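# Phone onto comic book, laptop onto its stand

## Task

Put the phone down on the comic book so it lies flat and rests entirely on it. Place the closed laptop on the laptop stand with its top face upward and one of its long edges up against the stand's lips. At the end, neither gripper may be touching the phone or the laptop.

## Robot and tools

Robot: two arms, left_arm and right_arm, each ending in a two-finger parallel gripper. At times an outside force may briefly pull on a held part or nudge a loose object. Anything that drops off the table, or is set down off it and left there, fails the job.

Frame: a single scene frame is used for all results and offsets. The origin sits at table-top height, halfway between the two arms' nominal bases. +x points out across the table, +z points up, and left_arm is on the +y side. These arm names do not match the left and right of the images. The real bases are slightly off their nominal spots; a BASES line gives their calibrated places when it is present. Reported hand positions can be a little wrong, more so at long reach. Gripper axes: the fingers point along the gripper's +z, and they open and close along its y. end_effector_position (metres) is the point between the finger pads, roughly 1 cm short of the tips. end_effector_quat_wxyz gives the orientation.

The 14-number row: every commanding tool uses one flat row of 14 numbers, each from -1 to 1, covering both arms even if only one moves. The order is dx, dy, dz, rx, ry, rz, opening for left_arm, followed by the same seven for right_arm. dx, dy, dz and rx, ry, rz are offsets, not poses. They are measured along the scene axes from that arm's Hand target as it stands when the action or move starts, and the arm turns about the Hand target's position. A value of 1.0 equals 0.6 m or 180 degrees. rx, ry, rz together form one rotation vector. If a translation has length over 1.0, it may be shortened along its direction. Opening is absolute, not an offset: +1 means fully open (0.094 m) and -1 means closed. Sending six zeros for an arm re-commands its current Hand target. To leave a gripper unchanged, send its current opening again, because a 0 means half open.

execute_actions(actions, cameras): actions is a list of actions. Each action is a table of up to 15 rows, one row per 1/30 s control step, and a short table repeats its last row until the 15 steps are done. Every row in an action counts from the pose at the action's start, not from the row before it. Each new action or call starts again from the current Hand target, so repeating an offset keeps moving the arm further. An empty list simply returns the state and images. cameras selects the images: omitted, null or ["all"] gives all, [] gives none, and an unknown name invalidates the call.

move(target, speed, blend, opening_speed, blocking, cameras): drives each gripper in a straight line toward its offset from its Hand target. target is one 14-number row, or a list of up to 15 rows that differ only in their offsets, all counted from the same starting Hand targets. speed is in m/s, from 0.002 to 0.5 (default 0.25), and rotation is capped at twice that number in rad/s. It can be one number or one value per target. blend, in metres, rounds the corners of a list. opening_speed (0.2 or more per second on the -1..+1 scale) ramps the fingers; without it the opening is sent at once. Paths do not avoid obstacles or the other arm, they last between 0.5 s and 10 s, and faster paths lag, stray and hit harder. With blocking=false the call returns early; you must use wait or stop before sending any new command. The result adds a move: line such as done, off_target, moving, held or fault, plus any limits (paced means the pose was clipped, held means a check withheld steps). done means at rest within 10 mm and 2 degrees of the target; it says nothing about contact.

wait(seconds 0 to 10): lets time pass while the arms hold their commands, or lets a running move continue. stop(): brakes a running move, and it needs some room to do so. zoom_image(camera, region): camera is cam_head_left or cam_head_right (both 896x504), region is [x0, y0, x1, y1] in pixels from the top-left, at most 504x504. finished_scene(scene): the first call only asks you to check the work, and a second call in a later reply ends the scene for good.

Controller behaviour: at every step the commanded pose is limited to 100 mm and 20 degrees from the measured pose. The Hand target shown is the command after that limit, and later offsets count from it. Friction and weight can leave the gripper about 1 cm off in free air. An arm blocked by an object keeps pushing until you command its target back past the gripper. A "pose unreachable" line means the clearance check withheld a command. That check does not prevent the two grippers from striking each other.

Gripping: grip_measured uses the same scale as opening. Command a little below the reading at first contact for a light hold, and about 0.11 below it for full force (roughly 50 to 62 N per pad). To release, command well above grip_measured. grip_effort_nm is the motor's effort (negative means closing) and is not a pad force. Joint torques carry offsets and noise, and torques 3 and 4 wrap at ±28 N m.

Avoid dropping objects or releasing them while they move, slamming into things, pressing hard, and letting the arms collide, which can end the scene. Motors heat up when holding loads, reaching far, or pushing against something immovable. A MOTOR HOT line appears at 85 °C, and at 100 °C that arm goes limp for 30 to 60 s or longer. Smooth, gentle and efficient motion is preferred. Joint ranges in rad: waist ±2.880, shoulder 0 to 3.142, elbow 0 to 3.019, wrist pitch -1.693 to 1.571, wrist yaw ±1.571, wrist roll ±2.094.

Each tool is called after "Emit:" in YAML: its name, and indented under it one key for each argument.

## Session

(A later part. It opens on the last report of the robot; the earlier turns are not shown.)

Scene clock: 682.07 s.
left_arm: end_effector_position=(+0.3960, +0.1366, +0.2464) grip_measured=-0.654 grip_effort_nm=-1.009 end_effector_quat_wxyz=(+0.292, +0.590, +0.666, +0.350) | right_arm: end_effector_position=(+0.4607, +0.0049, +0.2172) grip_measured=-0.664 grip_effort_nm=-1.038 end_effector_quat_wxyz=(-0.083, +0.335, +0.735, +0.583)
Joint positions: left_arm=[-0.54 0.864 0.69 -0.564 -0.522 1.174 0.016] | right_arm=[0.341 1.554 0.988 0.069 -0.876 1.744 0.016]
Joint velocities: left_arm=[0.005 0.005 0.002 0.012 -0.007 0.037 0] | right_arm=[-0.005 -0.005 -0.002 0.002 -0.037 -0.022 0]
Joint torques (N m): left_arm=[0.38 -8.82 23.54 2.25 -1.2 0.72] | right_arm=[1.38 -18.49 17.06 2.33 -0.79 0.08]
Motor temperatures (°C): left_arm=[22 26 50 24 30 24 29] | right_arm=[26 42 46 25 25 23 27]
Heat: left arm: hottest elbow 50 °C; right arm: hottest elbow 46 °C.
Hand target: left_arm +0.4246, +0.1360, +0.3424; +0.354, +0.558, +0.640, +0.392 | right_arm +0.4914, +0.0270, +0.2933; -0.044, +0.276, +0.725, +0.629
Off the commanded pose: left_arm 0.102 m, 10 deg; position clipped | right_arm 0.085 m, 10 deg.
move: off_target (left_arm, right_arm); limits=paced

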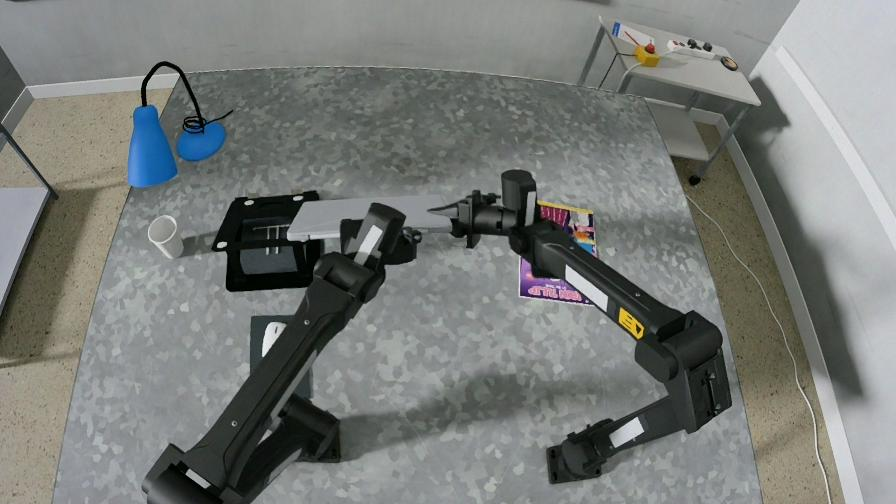

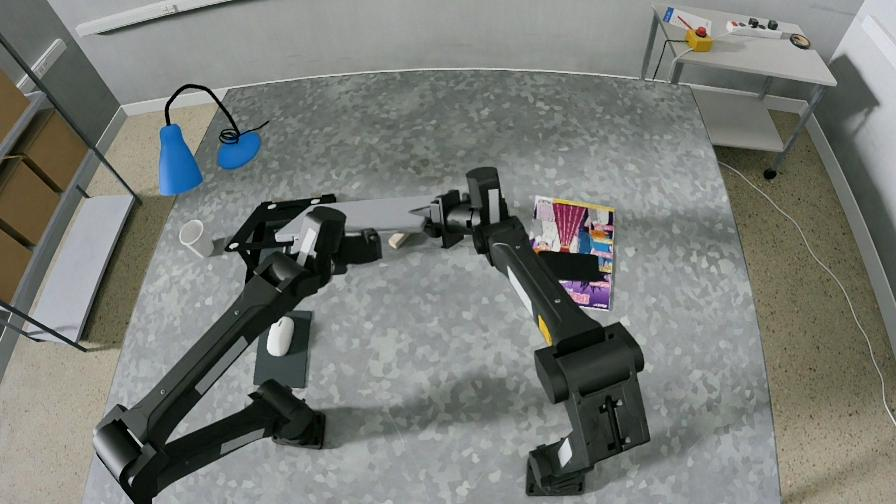

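Emit:
move:
  target: [0.02,0.2,0.0,0,0,0,-0.95,0.02,0.2,0.0,0,0,0,-0.95]
  speed: 0.08

Emit:
zoom_image:
  camera: "cam_head_left"
  region: [190, 150, 490, 330]

Scene clock: 687.07 s.
left_arm: end_effector_position=(+0.4103, +0.2523, +0.2516) grip_measured=-0.654 grip_effort_nm=-1.004 end_effector_quat_wxyz=(+0.283, +0.592, +0.681, +0.325) | right_arm: end_effector_position=(+0.4741, +0.1199, +0.2219) grip_measured=-0.665 grip_effort_nm=-1.043 end_effector_quat_wxyz=(-0.092, +0.340, +0.738, +0.575)
Joint positions: left_arm=[-0.062 0.806 0.69 -0.571 -0.133 1.461 0.016] | right_arm=[0.535 1.694 1.175 0.082 -0.708 1.866 0.016]
Joint velocities: left_arm=[-0.015 -0.005 -0.002 -0.007 -0.037 0.095 0] | right_arm=[-0.015 0.005 -0.002 -0.012 -0.051 -0.007 0]
Joint torques (N m): left_arm=[-1.38 -9.41 20.56 4.4 0.01 0.33] | right_arm=[1.2 -20.01 16.94 3.14 -0.11 -0.28]
Motor temperatures (°C): left_arm=[22 26 50 24 30 24 29] | right_arm=[26 42 48 25 25 23 27]
Heat: left arm: hottest elbow 50 °C; right arm: hottest elbow 48 °C.
Hand target: left_arm +0.4381, +0.2564, +0.3434; +0.353, +0.559, +0.640, +0.392 | right_arm +0.5050, +0.1472, +0.2922; -0.044, +0.276, +0.726, +0.629
Off the commanded pose: left_arm 0.095 m, 13 deg | right_arm 0.082 m, 11 deg.
move: off_target (left_arm, right_arm)

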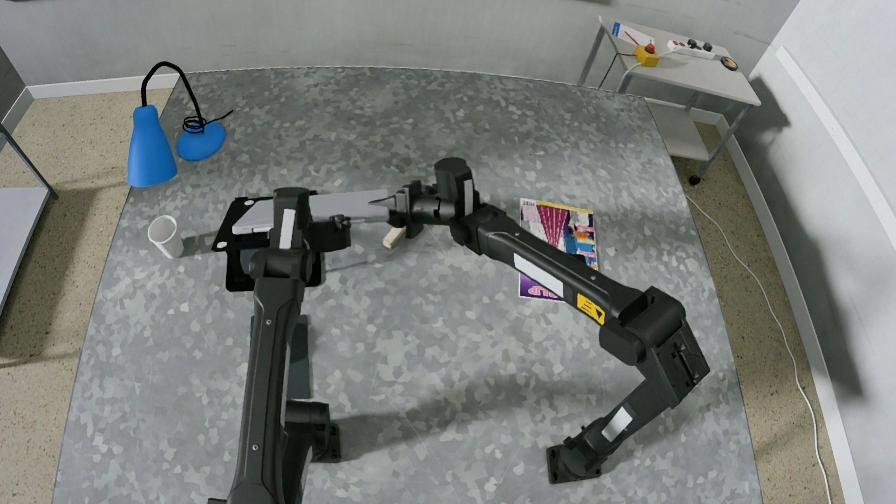

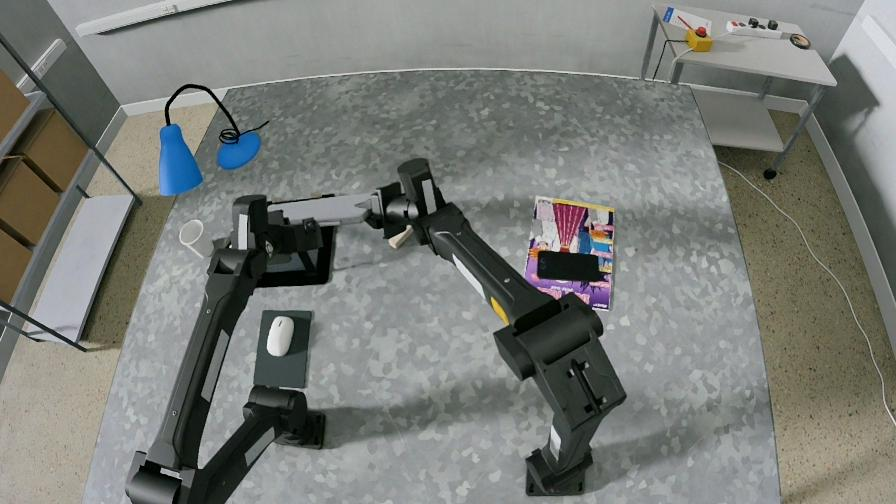

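Scaled by 1.680.

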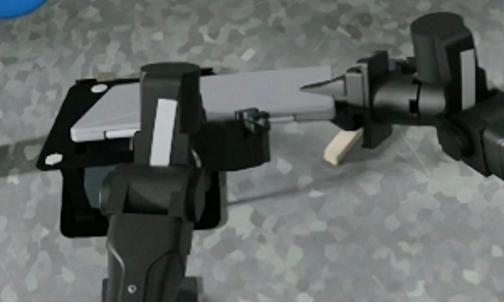

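Emit:
move:
  target: [0.02,0.185,0.0,0,0,0,-0.95,0.03,0.185,0.01,0,0,0,-0.95]
  speed: 0.08

Emit:
zoom_image:
  camera: "cam_head_left"
  region: [150, 150, 450, 330]

Emit:
zoom_image:
  camera: "cam_head_right"
  region: [150, 150, 450, 330]

Scene clock: 695.23 s.
left_arm: end_effector_position=(+0.4153, +0.3587, +0.2384) grip_measured=-0.655 grip_effort_nm=-1.009 end_effector_quat_wxyz=(+0.301, +0.572, +0.694, +0.316) | right_arm: end_effector_position=(+0.4862, +0.2289, +0.2196) grip_measured=-0.665 grip_effort_nm=-1.043 end_effector_quat_wxyz=(-0.090, +0.321, +0.750, +0.572)
Joint positions: left_arm=[0.356 0.89 0.69 -0.485 0.208 1.664 0.016] | right_arm=[0.675 1.87 1.419 0.04 -0.601 1.889 0.016]
Joint velocities: left_arm=[-0.005 -0.015 -0.007 0.017 -0.022 0.022 0] | right_arm=[-0.005 -0.015 -0.002 -0.017 -0.051 -0.066 0]
Joint torques (N m): left_arm=[-1.03 -9.23 21.76 3.48 1.09 0.12] | right_arm=[0.56 -22.89 18.81 2.65 0.52 -0.1]
Motor temperatures (°C): left_arm=[22 26 52 24 29 24 29] | right_arm=[26 42 52 25 24 23 27]
Heat: left arm: hottest elbow 52 °C; right arm: hottest elbow 52 °C.
Hand target: left_arm +0.4473, +0.3666, +0.3323; +0.352, +0.559, +0.640, +0.392 | right_arm +0.5243, +0.2583, +0.2973; -0.045, +0.276, +0.726, +0.629
Off the commanded pose: left_arm 0.111 m, 12 deg; position clipped | right_arm 0.092 m, 10 deg.
move: off_target (left_arm, right_arm); limits=paced

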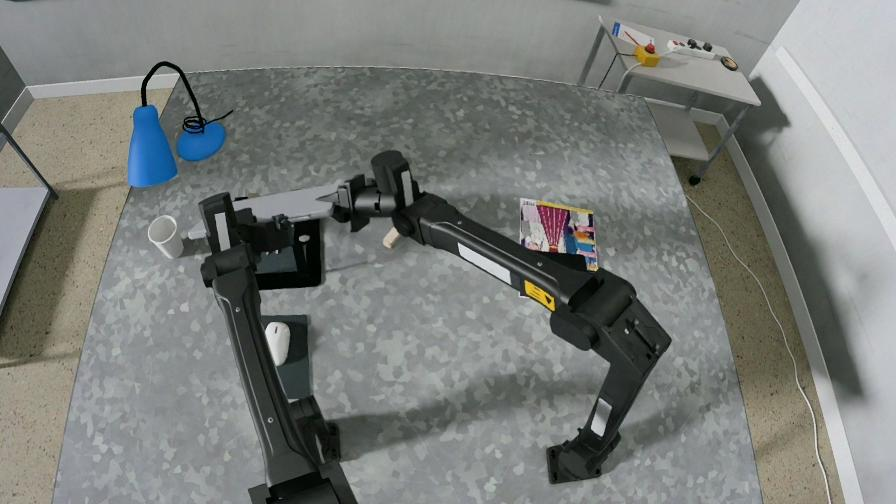

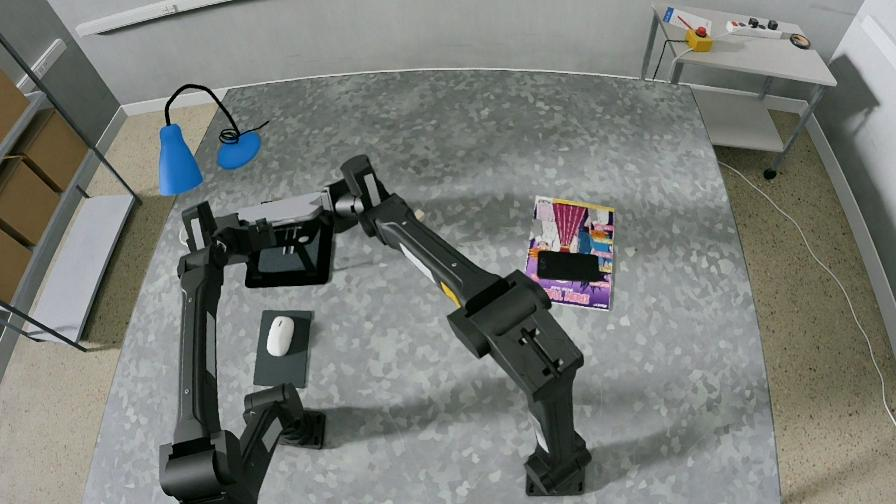

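Scaled by 1.680.

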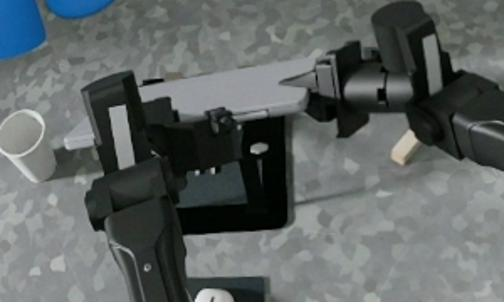

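Scaled by 1.680.

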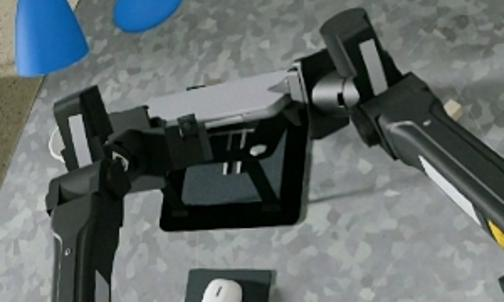

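Emit:
zoom_image:
  camera: "cam_head_left"
  region: [180, 170, 360, 300]

Emit:
zoom_image:
  camera: "cam_head_right"
  region: [180, 170, 360, 300]

Scaled by 2.800.

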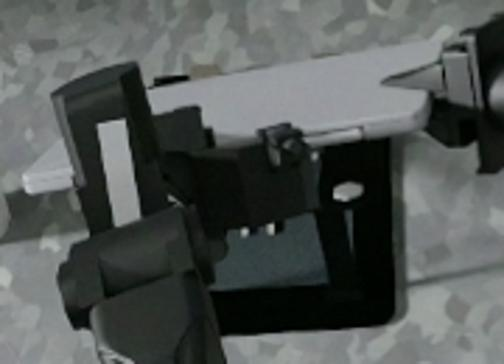

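Scaled by 2.800.

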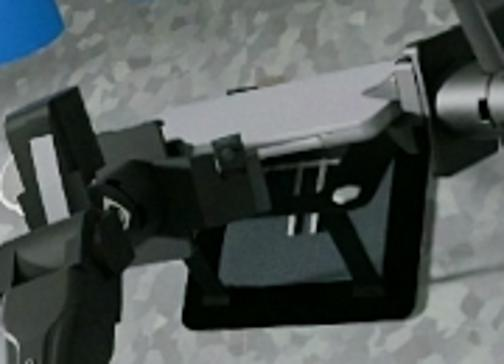

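Emit:
move:
  target: [0.003,0.006,-0.083,0.018,0,-0.017,-0.95,-0.008,0,-0.096,0.018,0,-0.017,-0.95]
  speed: 0.05

Emit:
zoom_image:
  camera: "cam_head_left"
  region: [180, 170, 360, 300]

Emit:
zoom_image:
  camera: "cam_head_right"
  region: [180, 170, 360, 300]

Scene clock: 710.50 s.
left_arm: end_effector_position=(+0.4367, +0.3740, +0.2308) grip_measured=-0.655 grip_effort_nm=-1.009 end_effector_quat_wxyz=(+0.310, +0.589, +0.658, +0.352) | right_arm: end_effector_position=(+0.5037, +0.2451, +0.2046) grip_measured=-0.666 grip_effort_nm=-1.038 end_effector_quat_wxyz=(-0.066, +0.318, +0.721, +0.612)
Joint positions: left_arm=[0.385 0.96 0.669 -0.324 0.244 1.748 0.016] | right_arm=[0.686 1.943 1.419 0.234 -0.551 1.939 0.016]
Joint velocities: left_arm=[-0.015 -0.005 -0.012 0.002 0.051 -0.037 0] | right_arm=[-0.024 -0.005 0.007 -0.007 0.051 -0.037 0]
Joint torques (N m): left_arm=[-2.32 -10.81 14.12 3.66 1.4 0.08] | right_arm=[0.91 -23.82 11.99 3.99 0.84 0.03]
Motor temperatures (°C): left_arm=[22 26 52 24 30 24 29] | right_arm=[26 42 62 25 24 23 27]
Heat: left arm: hottest elbow 52 °C; right arm: hottest elbow 62 °C.
Hand target: left_arm +0.4485, +0.3700, +0.2823; +0.346, +0.586, +0.614, +0.400 | right_arm +0.5185, +0.2580, +0.2394; -0.035, +0.294, +0.700, +0.650
Off the commanded pose: left_arm 0.053 m, 9 deg | right_arm 0.041 m, 7 deg.
move: off_target (left_arm, right_arm)

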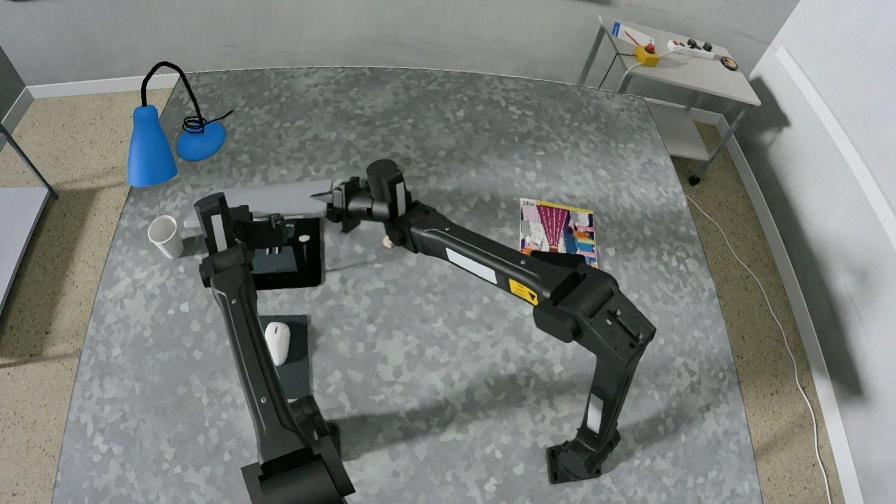

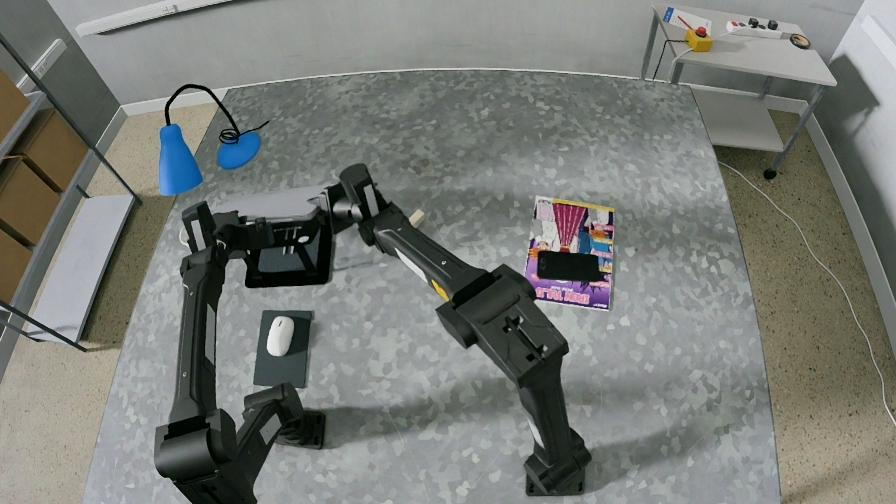

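Scaled by 2.800.

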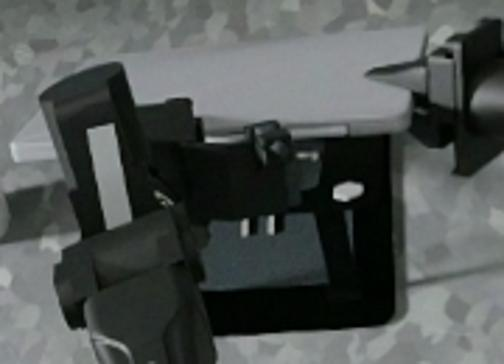

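Scaled by 2.800.

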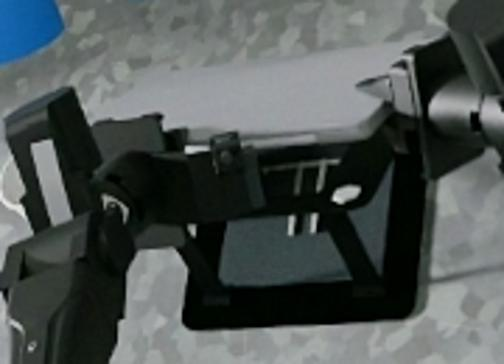

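Emit:
move:
  target: [-0.035,0,-0.08,0,0,0,-0.95,-0.035,0,-0.08,0,0,0,-0.95]
  speed: 0.05

Emit:
zoom_image:
  camera: "cam_head_left"
  region: [180, 170, 360, 300]

Emit:
zoom_image:
  camera: "cam_head_right"
  region: [180, 170, 360, 300]

Scene clock: 717.33 s.
left_arm: end_effector_position=(+0.4171, +0.3748, +0.1842) grip_measured=-0.655 grip_effort_nm=-1.004 end_effector_quat_wxyz=(+0.311, +0.589, +0.658, +0.351) | right_arm: end_effector_position=(+0.4846, +0.2456, +0.1594) grip_measured=-0.666 grip_effort_nm=-1.043 end_effector_quat_wxyz=(-0.064, +0.318, +0.721, +0.612)
Joint positions: left_arm=[0.418 0.96 0.54 -0.202 0.273 1.767 0.016] | right_arm=[0.707 1.977 1.332 0.36 -0.529 1.943 0.016]
Joint velocities: left_arm=[-0.005 0.005 0.002 -0.032 -0.022 0.037 0] | right_arm=[-0.015 -0.015 -0.002 0.002 -0.007 -0.007 0.001]
Joint torques (N m): left_arm=[-2.02 -11.99 12.93 3.38 1.42 0.08] | right_arm=[1.14 -24.53 10.71 4.12 0.85 0.04]
Motor temperatures (°C): left_arm=[22 27 52 24 30 24 29] | right_arm=[26 43 61 26 25 23 27]
Heat: left arm: hottest elbow 52 °C; right arm: hottest elbow 61 °C.
Hand target: left_arm +0.4270, +0.3706, +0.2345; +0.346, +0.586, +0.614, +0.400 | right_arm +0.4968, +0.2579, +0.1920; -0.035, +0.294, +0.700, +0.650
Off the commanded pose: left_arm 0.051 m, 9 deg | right_arm 0.037 m, 7 deg.
move: off_target (left_arm, right_arm)

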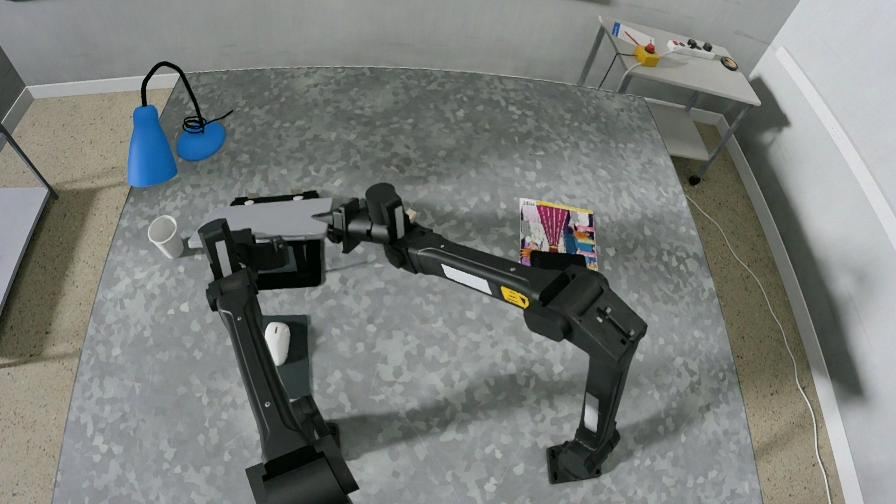

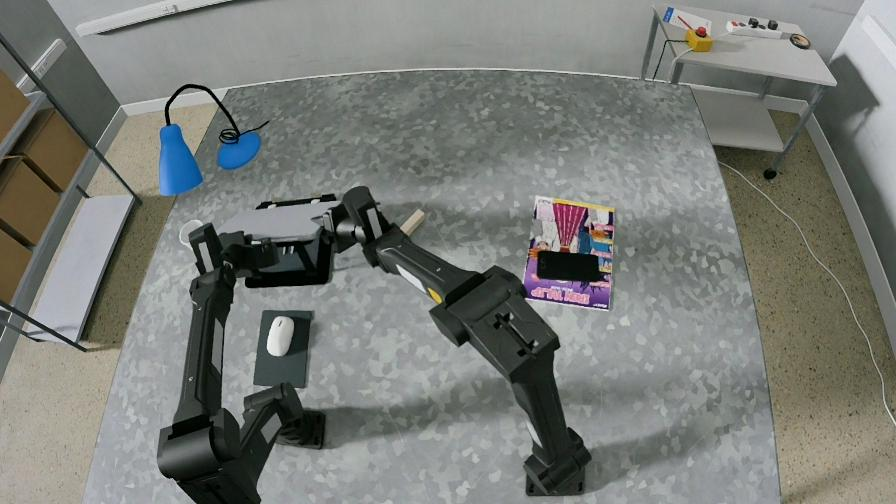

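Scaled by 2.800.

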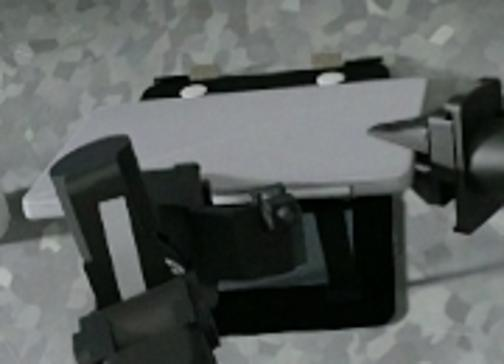

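Scaled by 2.800.

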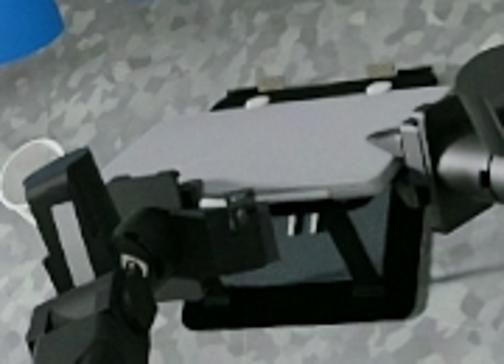

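Emit:
move:
  target: [0.025,-0.015,-0.06,0,0,0,-0.95,0.025,-0.015,-0.06,0,0,0,-0.95]
  speed: 0.05

Emit:
zoom_image:
  camera: "cam_head_left"
  region: [180, 170, 360, 300]

Emit:
zoom_image:
  camera: "cam_head_right"
  region: [180, 170, 360, 300]

Scene clock: 723.83 s.
left_arm: end_effector_position=(+0.4256, +0.3727, +0.1660) grip_measured=-0.656 grip_effort_nm=-1.009 end_effector_quat_wxyz=(+0.316, +0.586, +0.648, +0.371) | right_arm: end_effector_position=(+0.4921, +0.2445, +0.1385) grip_measured=-0.666 grip_effort_nm=-1.038 end_effector_quat_wxyz=(-0.055, +0.306, +0.716, +0.625)
Joint positions: left_arm=[0.394 1.012 0.489 -0.049 0.248 1.758 0.016] | right_arm=[0.698 2.029 1.327 0.451 -0.538 1.933 0.016]
Joint velocities: left_arm=[-0.005 -0.005 -0.012 0.007 -0.081 -0.051 -0.001] | right_arm=[0.005 -0.005 -0.012 -0.012 -0.051 -0.007 0.001]
Joint torques (N m): left_arm=[-4.01 -9.05 12.11 3.49 0.8 -0.09] | right_arm=[-0.21 -22.89 10.67 3.29 0.28 0.07]
Motor temperatures (°C): left_arm=[22 27 52 24 31 24 29] | right_arm=[26 43 59 26 25 23 27]
Heat: left arm: hottest elbow 52 °C; right arm: hottest elbow 59 °C.
Hand target: left_arm +0.4415, +0.3615, +0.1987; +0.346, +0.586, +0.614, +0.400 | right_arm +0.5108, +0.2485, +0.1555; -0.035, +0.294, +0.700, +0.650
Off the commanded pose: left_arm 0.038 m, 6 deg | right_arm 0.027 m, 4 deg.
move: off_target (left_arm, right_arm)

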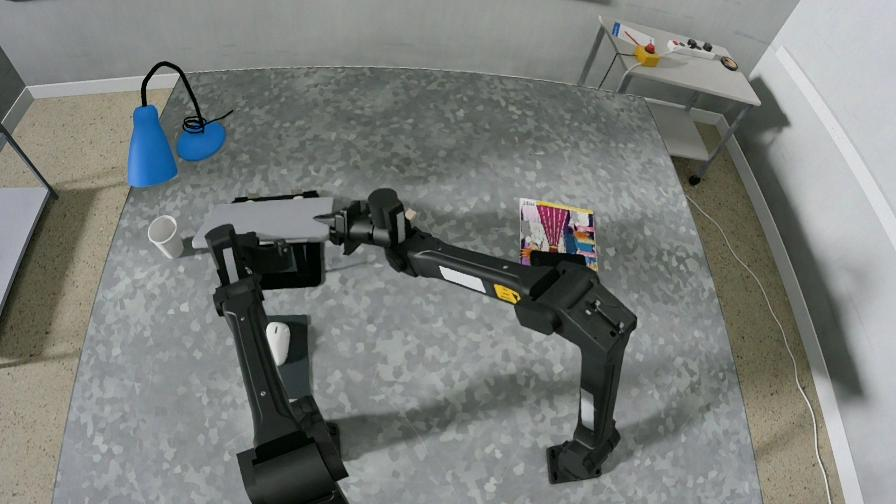

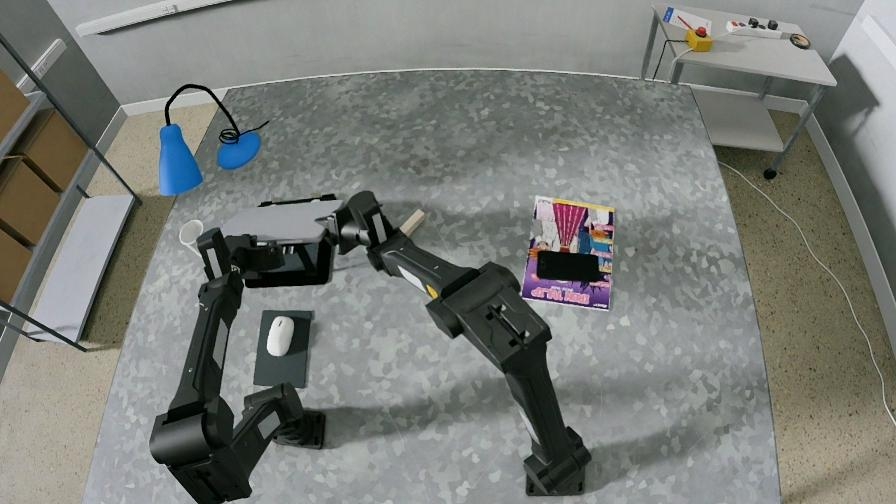

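Scaled by 2.800.

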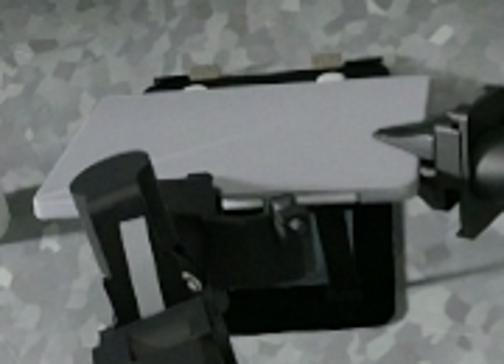

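Scaled by 2.800.

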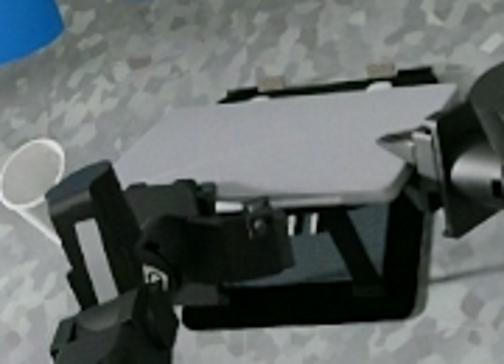

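Emit:
move:
  target: [0.01,-0.0,-0.06,0,-0.01,0,-0.95,0.01,-0.0,-0.06,0,-0.01,0,-0.95]
  speed: 0.05

Emit:
zoom_image:
  camera: "cam_head_left"
  region: [180, 170, 360, 300]

Emit:
zoom_image:
  camera: "cam_head_right"
  region: [180, 170, 360, 300]

Scene clock: 728.87 s.
left_arm: end_effector_position=(+0.4400, +0.3703, +0.1560) grip_measured=-0.656 grip_effort_nm=-1.009 end_effector_quat_wxyz=(+0.339, +0.579, +0.624, +0.402) | right_arm: end_effector_position=(+0.5024, +0.2427, +0.1253) grip_measured=-0.666 grip_effort_nm=-1.043 end_effector_quat_wxyz=(-0.037, +0.294, +0.704, +0.645)
Joint positions: left_arm=[0.377 1.09 0.443 0.166 0.253 1.748 0.016] | right_arm=[0.689 2.078 1.327 0.559 -0.53 1.925 0.016]
Joint velocities: left_arm=[-0.005 0.005 -0.027 -0.002 -0.022 -0.066 -0.001] | right_arm=[-0.005 -0.015 0.002 -0.002 -0.037 0.022 0]
Joint torques (N m): left_arm=[-3.19 -6.53 9.37 3.56 0.52 -0.15] | right_arm=[0.09 -21.13 10.52 2.58 0.02 -0.08]
Motor temperatures (°C): left_arm=[22 27 51 24 30 24 29] | right_arm=[26 43 58 26 25 23 28]
Heat: left arm: hottest elbow 51 °C; right arm: hottest elbow 58 °C.
Hand target: left_arm +0.4469, +0.3612, +0.1628; +0.356, +0.580, +0.608, +0.409 | right_arm +0.5162, +0.2482, +0.1195; -0.024, +0.283, +0.701, +0.654
Off the commanded pose: left_arm 0.013 m, 3 deg | right_arm 0.017 m, 2 deg.
move: off_target (left_arm, right_arm)

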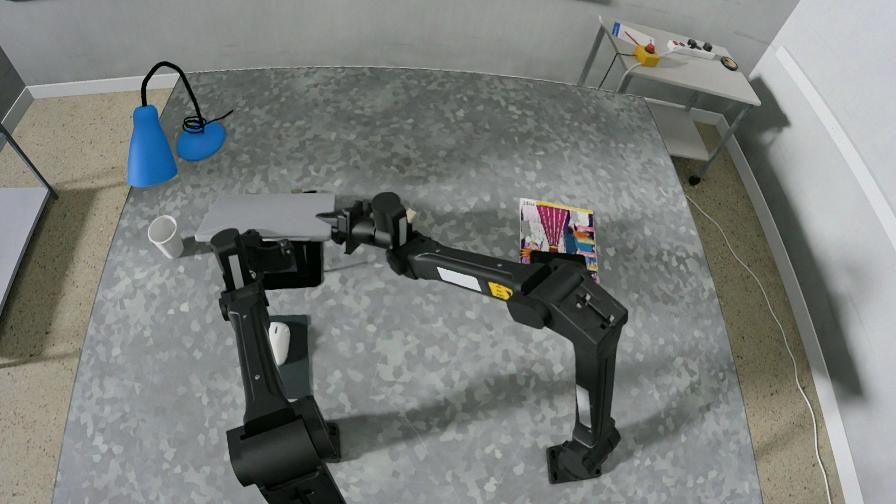

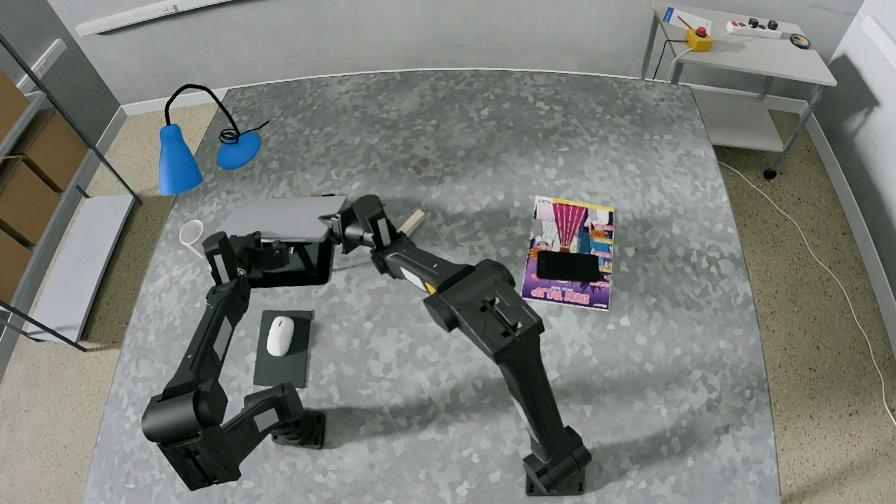

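Scaled by 2.800.

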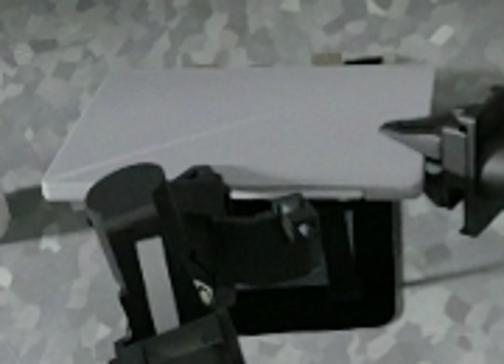

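Scaled by 2.800.

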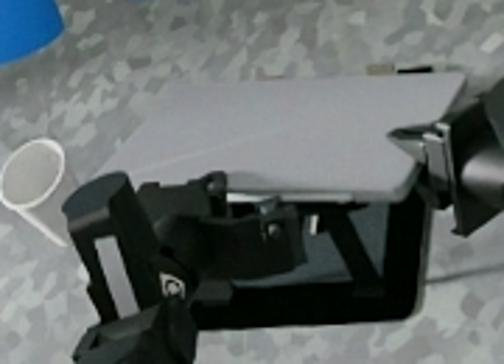

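Emit:
move:
  target: [-0.005,0.0,0.0,0,0.058,0,-0.95,-0.02,-0.0,-0.022,0,0.058,0,-0.95]
  speed: 0.05

Emit:
zoom_image:
  camera: "cam_head_left"
  region: [180, 170, 360, 300]

Emit:
zoom_image:
  camera: "cam_head_right"
  region: [180, 170, 360, 300]

Scene clock: 740.07 s.
left_arm: end_effector_position=(+0.4378, +0.3690, +0.1500) grip_measured=-0.659 grip_effort_nm=-1.009 end_effector_quat_wxyz=(+0.298, +0.601, +0.650, +0.356) | right_arm: end_effector_position=(+0.5013, +0.2417, +0.1210) grip_measured=-0.666 grip_effort_nm=-1.038 end_effector_quat_wxyz=(-0.056, +0.310, +0.703, +0.637)
Joint positions: left_arm=[0.361 1.083 0.513 -0.051 0.214 1.771 0.016] | right_arm=[0.686 2.078 1.328 0.536 -0.542 1.963 0.016]
Joint velocities: left_arm=[-0.015 -0.015 -0.007 -0.012 0.022 0.037 0] | right_arm=[-0.005 0.015 0.012 -0.007 -0.037 -0.037 0]
Joint torques (N m): left_arm=[-2.84 -8.47 12.71 0.14 0.09 0.11] | right_arm=[0.73 -21.89 9.54 0.96 -0.15 0.79]
Motor temperatures (°C): left_arm=[22 26 50 24 30 24 30] | right_arm=[26 43 55 26 24 23 28]
Heat: left arm: hottest elbow 50 °C; right arm: hottest elbow 55 °C.
Hand target: left_arm +0.4443, +0.3616, +0.1625; +0.298, +0.614, +0.638, +0.356 | right_arm +0.5043, +0.2484, +0.1065; -0.088, +0.342, +0.695, +0.626
Off the commanded pose: left_arm 0.016 m, 2 deg | right_arm 0.016 m, 5 deg.
move: off_target (left_arm, right_arm)

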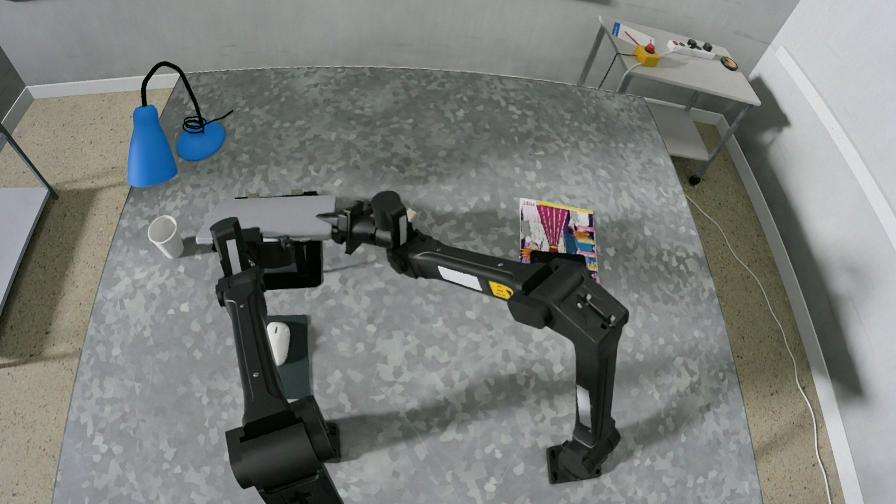

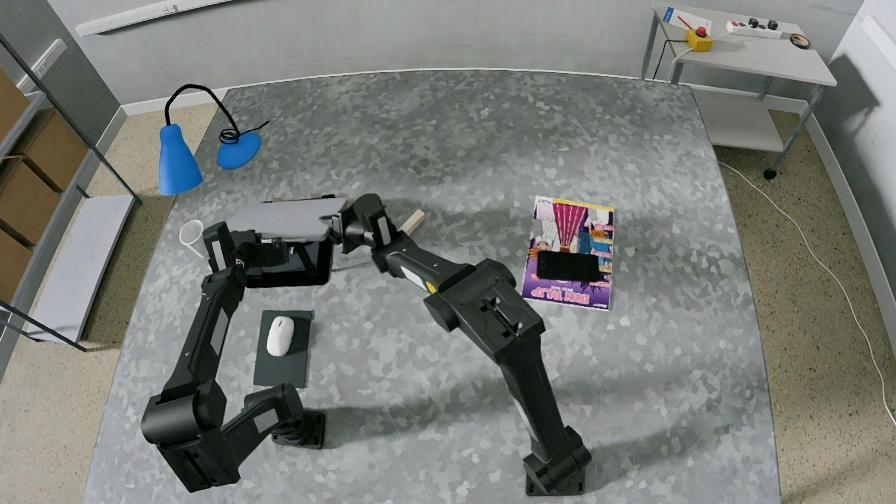

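Scaled by 2.800.

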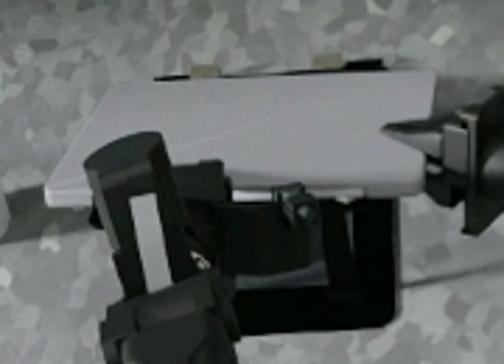

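Scaled by 2.800.

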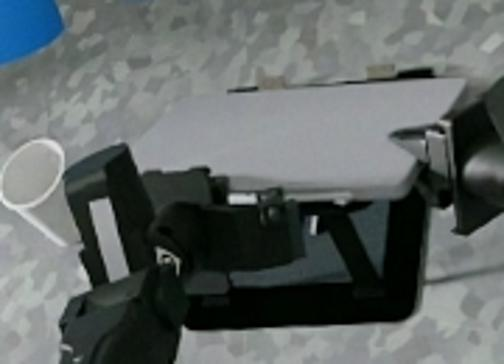

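Emit:
move:
  target: [-0.003,-0.003,-0.03,0,0.0,0.012,-0.95,0.005,0,-0.02,0,0.0,0.012,-0.95]
  speed: 0.05

Emit:
zoom_image:
  camera: "cam_head_left"
  region: [180, 170, 360, 300]

Emit:
zoom_image:
  camera: "cam_head_right"
  region: [180, 170, 360, 300]

Scene clock: 745.33 s.
left_arm: end_effector_position=(+0.4417, +0.3671, +0.1526) grip_measured=-0.659 grip_effort_nm=-1.009 end_effector_quat_wxyz=(+0.292, +0.596, +0.651, +0.368) | right_arm: end_effector_position=(+0.5039, +0.2399, +0.1213) grip_measured=-0.666 grip_effort_nm=-1.043 end_effector_quat_wxyz=(-0.066, +0.304, +0.705, +0.638)
Joint positions: left_arm=[0.337 1.084 0.513 -0.032 0.172 1.758 0.016] | right_arm=[0.676 2.084 1.338 0.533 -0.575 1.963 0.016]
Joint velocities: left_arm=[-0.015 -0.005 -0.002 0.022 0.037 0.022 -0.001] | right_arm=[-0.015 -0.024 0.007 -0.002 -0.007 -0.037 0]
Joint torques (N m): left_arm=[-2.43 -6.18 9.18 1.72 -0.12 -0.09] | right_arm=[0.67 -20.25 9.89 1.26 -0.65 0.67]
Motor temperatures (°C): left_arm=[22 26 50 24 29 24 30] | right_arm=[26 43 54 25 24 24 28]
Heat: left arm: hottest elbow 50 °C; right arm: hottest elbow 54 °C.
Hand target: left_arm +0.4422, +0.3598, +0.1447; +0.292, +0.602, +0.649, +0.361 | right_arm +0.5068, +0.2483, +0.0945; -0.100, +0.328, +0.702, +0.624
Off the commanded pose: left_arm 0.011 m, 1 deg | right_arm 0.028 m, 5 deg.
move: off_target (left_arm, right_arm)

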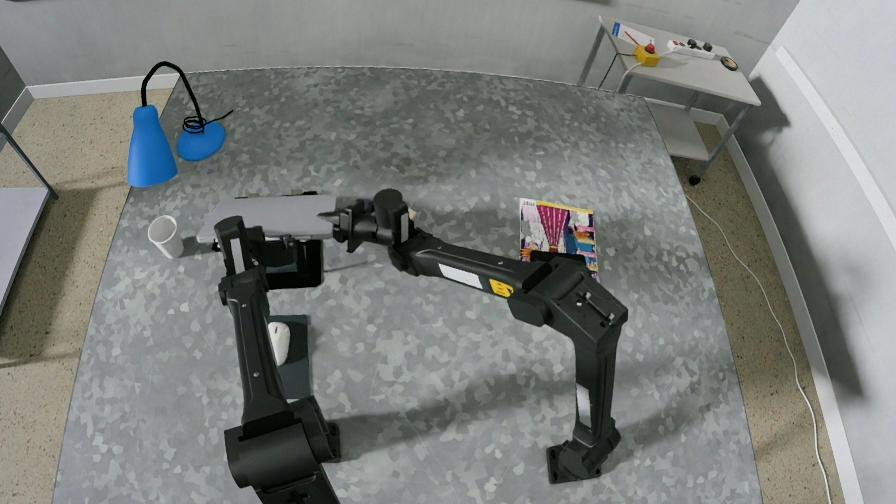

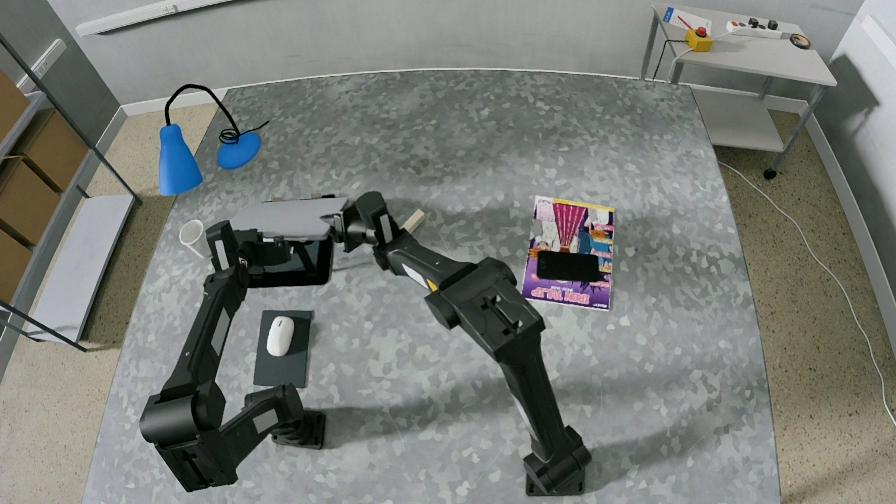

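Scaled by 2.800.

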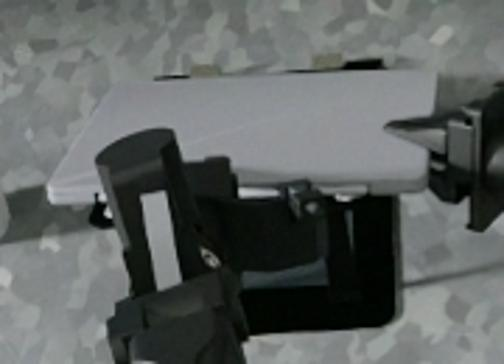

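Scaled by 2.800.

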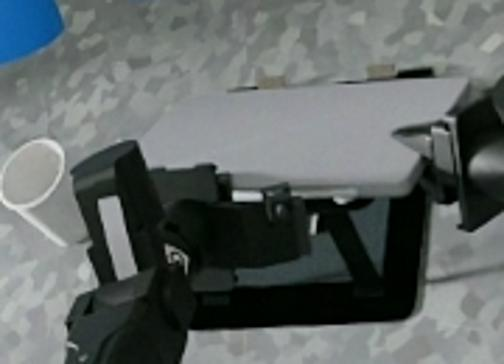

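Emit:
move:
  target: [0,0.01,0.012,0,0,0,-0.4,0,-0.01,0.035,0,0,0,-0.4]
  speed: 0.05
  opening_speed: 0.3

Emit:
zoom_image:
  camera: "cam_head_left"
  region: [180, 170, 360, 300]

Emit:
zoom_image:
  camera: "cam_head_right"
  region: [180, 170, 360, 300]

Scene clock: 752.47 s.
left_arm: end_effector_position=(+0.4428, +0.3661, +0.1540) grip_measured=-0.404 grip_effort_nm=0.183 end_effector_quat_wxyz=(+0.296, +0.596, +0.650, +0.367) | right_arm: end_effector_position=(+0.5038, +0.2392, +0.1198) grip_measured=-0.402 grip_effort_nm=0.051 end_effector_quat_wxyz=(-0.093, +0.323, +0.701, +0.629)
Joint positions: left_arm=[0.337 1.084 0.515 -0.031 0.18 1.755 0.028] | right_arm=[0.671 2.084 1.346 0.504 -0.598 2.017 0.028]
Joint velocities: left_arm=[-0.005 -0.005 0.007 -0.002 -0.037 -0.051 -0.001] | right_arm=[-0.005 -0.015 0.012 0.007 -0.037 0.022 -0.001]
Joint torques (N m): left_arm=[-1.38 -7.53 10.44 0.84 0.08 0.02] | right_arm=[0.5 -23.65 9.17 0.94 -0.17 0.17]
Motor temperatures (°C): left_arm=[22 26 49 24 29 24 29] | right_arm=[26 43 54 25 25 24 28]
Heat: left arm: hottest elbow 49 °C; right arm: hottest elbow 54 °C.
Hand target: left_arm +0.4424, +0.3658, +0.1518; +0.291, +0.602, +0.649, +0.361 | right_arm +0.5072, +0.2423, +0.1155; -0.100, +0.328, +0.702, +0.624
Off the commanded pose: left_arm 0.002 m, 1 deg | right_arm 0.006 m, 1 deg.
move: done

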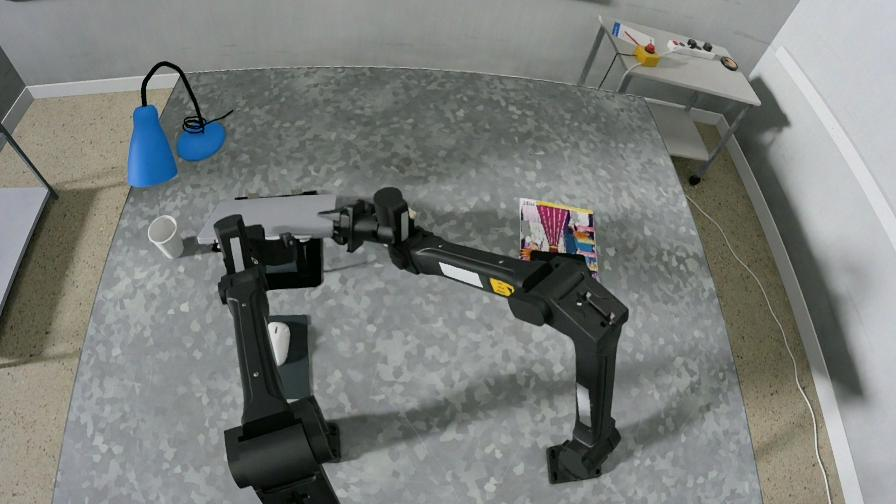

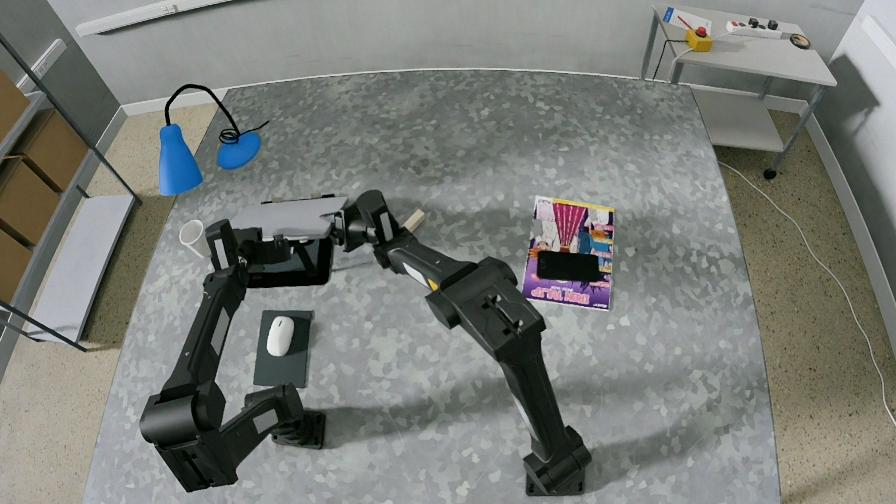

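Scaled by 2.800.

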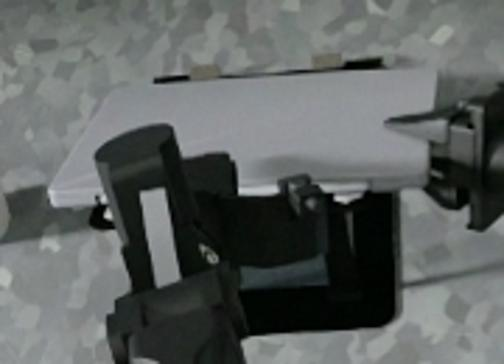

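Scaled by 2.800.

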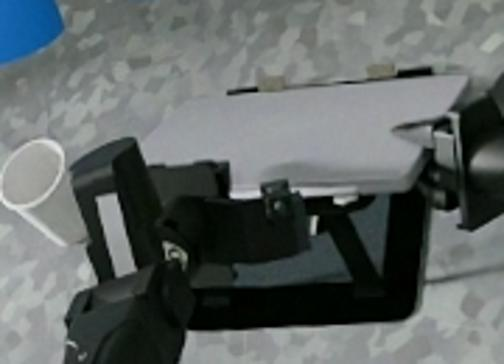

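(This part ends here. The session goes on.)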